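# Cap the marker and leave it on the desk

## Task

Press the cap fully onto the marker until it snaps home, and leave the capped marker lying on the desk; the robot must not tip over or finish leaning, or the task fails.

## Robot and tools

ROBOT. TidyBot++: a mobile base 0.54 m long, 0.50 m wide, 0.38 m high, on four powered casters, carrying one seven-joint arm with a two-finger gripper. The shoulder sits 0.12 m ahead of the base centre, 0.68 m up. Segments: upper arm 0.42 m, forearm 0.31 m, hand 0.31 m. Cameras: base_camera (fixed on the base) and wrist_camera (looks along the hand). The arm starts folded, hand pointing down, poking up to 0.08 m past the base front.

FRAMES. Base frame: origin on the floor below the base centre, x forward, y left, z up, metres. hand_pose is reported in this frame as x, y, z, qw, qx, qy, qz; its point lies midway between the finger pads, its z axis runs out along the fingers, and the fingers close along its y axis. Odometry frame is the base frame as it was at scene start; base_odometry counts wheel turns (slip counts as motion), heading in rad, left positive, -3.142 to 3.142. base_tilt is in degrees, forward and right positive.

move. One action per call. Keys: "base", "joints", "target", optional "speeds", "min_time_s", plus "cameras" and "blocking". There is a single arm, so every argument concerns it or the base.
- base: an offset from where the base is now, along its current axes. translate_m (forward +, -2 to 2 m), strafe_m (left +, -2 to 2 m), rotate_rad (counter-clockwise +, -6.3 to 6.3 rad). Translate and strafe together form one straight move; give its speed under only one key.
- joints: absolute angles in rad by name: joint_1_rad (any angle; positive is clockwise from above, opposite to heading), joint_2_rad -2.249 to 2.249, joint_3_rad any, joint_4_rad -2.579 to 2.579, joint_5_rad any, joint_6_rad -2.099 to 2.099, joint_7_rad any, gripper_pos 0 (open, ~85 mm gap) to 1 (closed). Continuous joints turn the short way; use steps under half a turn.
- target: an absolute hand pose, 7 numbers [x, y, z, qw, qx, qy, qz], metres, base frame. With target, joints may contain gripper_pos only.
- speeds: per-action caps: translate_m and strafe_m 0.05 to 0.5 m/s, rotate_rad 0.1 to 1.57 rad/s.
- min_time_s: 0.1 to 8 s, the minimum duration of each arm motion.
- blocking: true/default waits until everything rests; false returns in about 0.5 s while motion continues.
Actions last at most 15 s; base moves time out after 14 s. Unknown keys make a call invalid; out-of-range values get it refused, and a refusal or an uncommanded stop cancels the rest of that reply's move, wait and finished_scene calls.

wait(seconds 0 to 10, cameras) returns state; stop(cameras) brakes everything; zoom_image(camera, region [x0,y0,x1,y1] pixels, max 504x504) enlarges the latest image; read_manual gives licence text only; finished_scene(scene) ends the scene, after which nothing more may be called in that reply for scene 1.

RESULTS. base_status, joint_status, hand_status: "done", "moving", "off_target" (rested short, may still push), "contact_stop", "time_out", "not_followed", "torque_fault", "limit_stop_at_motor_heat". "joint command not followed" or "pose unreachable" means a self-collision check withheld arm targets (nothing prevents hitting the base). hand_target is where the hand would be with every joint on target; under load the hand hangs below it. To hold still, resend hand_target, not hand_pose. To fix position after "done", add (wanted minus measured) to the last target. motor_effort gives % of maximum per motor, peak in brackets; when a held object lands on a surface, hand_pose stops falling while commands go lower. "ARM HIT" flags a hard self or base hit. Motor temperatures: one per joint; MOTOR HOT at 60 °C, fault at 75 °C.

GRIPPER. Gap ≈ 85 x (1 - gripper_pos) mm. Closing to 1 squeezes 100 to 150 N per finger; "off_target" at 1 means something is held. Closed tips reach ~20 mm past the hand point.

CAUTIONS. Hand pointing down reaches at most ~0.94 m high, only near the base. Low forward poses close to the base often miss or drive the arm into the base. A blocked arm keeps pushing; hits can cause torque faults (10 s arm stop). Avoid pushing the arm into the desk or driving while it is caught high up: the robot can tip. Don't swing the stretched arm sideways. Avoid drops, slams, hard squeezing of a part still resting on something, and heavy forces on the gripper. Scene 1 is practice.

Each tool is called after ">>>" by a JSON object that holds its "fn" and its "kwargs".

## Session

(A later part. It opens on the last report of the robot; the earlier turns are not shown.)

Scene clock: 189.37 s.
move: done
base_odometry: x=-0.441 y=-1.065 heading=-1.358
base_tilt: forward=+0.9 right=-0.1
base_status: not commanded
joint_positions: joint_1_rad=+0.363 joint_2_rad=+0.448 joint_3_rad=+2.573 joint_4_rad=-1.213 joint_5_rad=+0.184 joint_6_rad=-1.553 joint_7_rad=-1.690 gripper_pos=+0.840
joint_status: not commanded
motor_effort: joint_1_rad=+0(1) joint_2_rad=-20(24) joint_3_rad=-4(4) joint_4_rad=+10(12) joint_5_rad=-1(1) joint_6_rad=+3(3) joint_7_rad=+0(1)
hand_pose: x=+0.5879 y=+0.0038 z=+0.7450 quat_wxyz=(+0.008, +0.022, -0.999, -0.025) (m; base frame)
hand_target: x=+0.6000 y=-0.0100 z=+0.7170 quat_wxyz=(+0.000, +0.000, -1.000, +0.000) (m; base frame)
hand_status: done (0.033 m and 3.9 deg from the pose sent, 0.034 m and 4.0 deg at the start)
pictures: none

Contact. Release, raise.

>>> {"fn": "move", "kwargs": {"target": [0.60, -0.01, 0.7235, 0, 0, -1, 0], "min_time_s": 0.5}}

>>> {"fn": "move", "kwargs": {"joints": {"gripper_pos": 0.5}}}

>>> {"fn": "move", "kwargs": {"target": [0.60, -0.01, 0.84, 0, 0, -1, 0], "min_time_s": 1.5, "cameras": ["wrist_camera"]}}

Scene clock: 191.13 s.
move: done
base_odometry: x=-0.441 y=-1.065 heading=-1.358
base_tilt: forward=+0.8 right=-0.1
base_status: not commanded
joint_positions: joint_1_rad=+0.363 joint_2_rad=+0.448 joint_3_rad=+2.573 joint_4_rad=-1.213 joint_5_rad=+0.184 joint_6_rad=-1.553 joint_7_rad=-1.690 gripper_pos=+0.840
joint_status: not commanded
motor_effort: joint_1_rad=+0(0) joint_2_rad=-20(21) joint_3_rad=-4(4) joint_4_rad=+10(11) joint_5_rad=-1(1) joint_6_rad=+2(3) joint_7_rad=-1(1)
hand_pose: x=+0.5880 y=+0.0038 z=+0.7450 quat_wxyz=(+0.008, +0.022, -0.999, -0.025) (m; base frame)
hand_target: x=+0.6000 y=-0.0100 z=+0.7235 quat_wxyz=(+0.000, +0.000, -1.000, +0.000) (m; base frame)
hand_status: done (0.028 m and 3.9 deg from the pose sent, 0.028 m and 3.9 deg at the start)
pictures: none

Scene clock: 191.97 s.
move: done
base_odometry: x=-0.441 y=-1.065 heading=-1.358
base_tilt: forward=+0.8 right=-0.1
base_status: not commanded
joint_positions: joint_1_rad=+0.363 joint_2_rad=+0.451 joint_3_rad=+2.572 joint_4_rad=-1.213 joint_5_rad=+0.184 joint_6_rad=-1.546 joint_7_rad=-1.690 gripper_pos=+0.500
joint_status: all done
motor_effort: joint_1_rad=+1(2) joint_2_rad=-25(26) joint_3_rad=-4(5) joint_4_rad=+12(13) joint_5_rad=+0(1) joint_6_rad=+1(3) joint_7_rad=+0(1)
hand_pose: x=+0.5902 y=+0.0046 z=+0.7435 quat_wxyz=(+0.006, +0.023, -0.999, -0.026) (m; base frame)
hand_target: x=+0.6000 y=-0.0100 z=+0.7235 quat_wxyz=(+0.000, +0.000, -1.000, +0.000) (m; base frame)
hand_status: not commanded
pictures: none

Scene clock: 193.77 s.
move: done
base_odometry: x=-0.441 y=-1.065 heading=-1.358
base_tilt: forward=+0.9 right=-0.1
base_status: not commanded
joint_positions: joint_1_rad=+0.265 joint_2_rad=+0.461 joint_3_rad=+2.618 joint_4_rad=-0.865 joint_5_rad=+0.184 joint_6_rad=-1.809 joint_7_rad=-1.690 gripper_pos=+0.500
joint_status: not commanded
motor_effort: joint_1_rad=+1(1) joint_2_rad=-28(28) joint_3_rad=-4(5) joint_4_rad=+13(14) joint_5_rad=-1(2) joint_6_rad=+1(2) joint_7_rad=+0(1)
hand_pose: x=+0.6060 y=+0.0124 z=+0.8415 quat_wxyz=(-0.023, +0.019, -0.999, -0.027) (m; base frame)
hand_target: x=+0.6000 y=-0.0100 z=+0.8400 quat_wxyz=(+0.000, +0.000, -1.000, +0.000) (m; base frame)
hand_status: done (0.023 m and 4.6 deg from the pose sent, 0.098 m and 4.0 deg at the start)
pictures: wrist_camera
camera_calibration:
wrist_camera: T_world_to_cam=[[-0.0322155, 0.996385, 0.0786078, -0.0599904], [0.99891, 0.0294384, 0.0362361, -0.579212], [0.033791, 0.0796895, -0.996247, 0.948711], [0, 0, 0, 1]] pos_world=[0.54459, 0.00122229, 0.970855]

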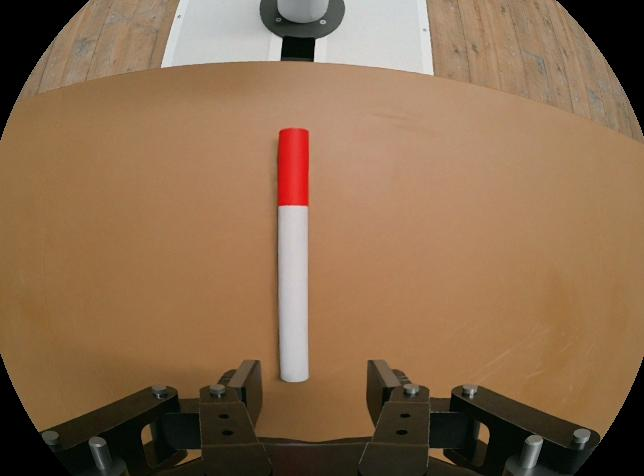

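>>> {"fn": "finished_scene", "kwargs": {"scene": 1}}

The scene is finished: the task was done.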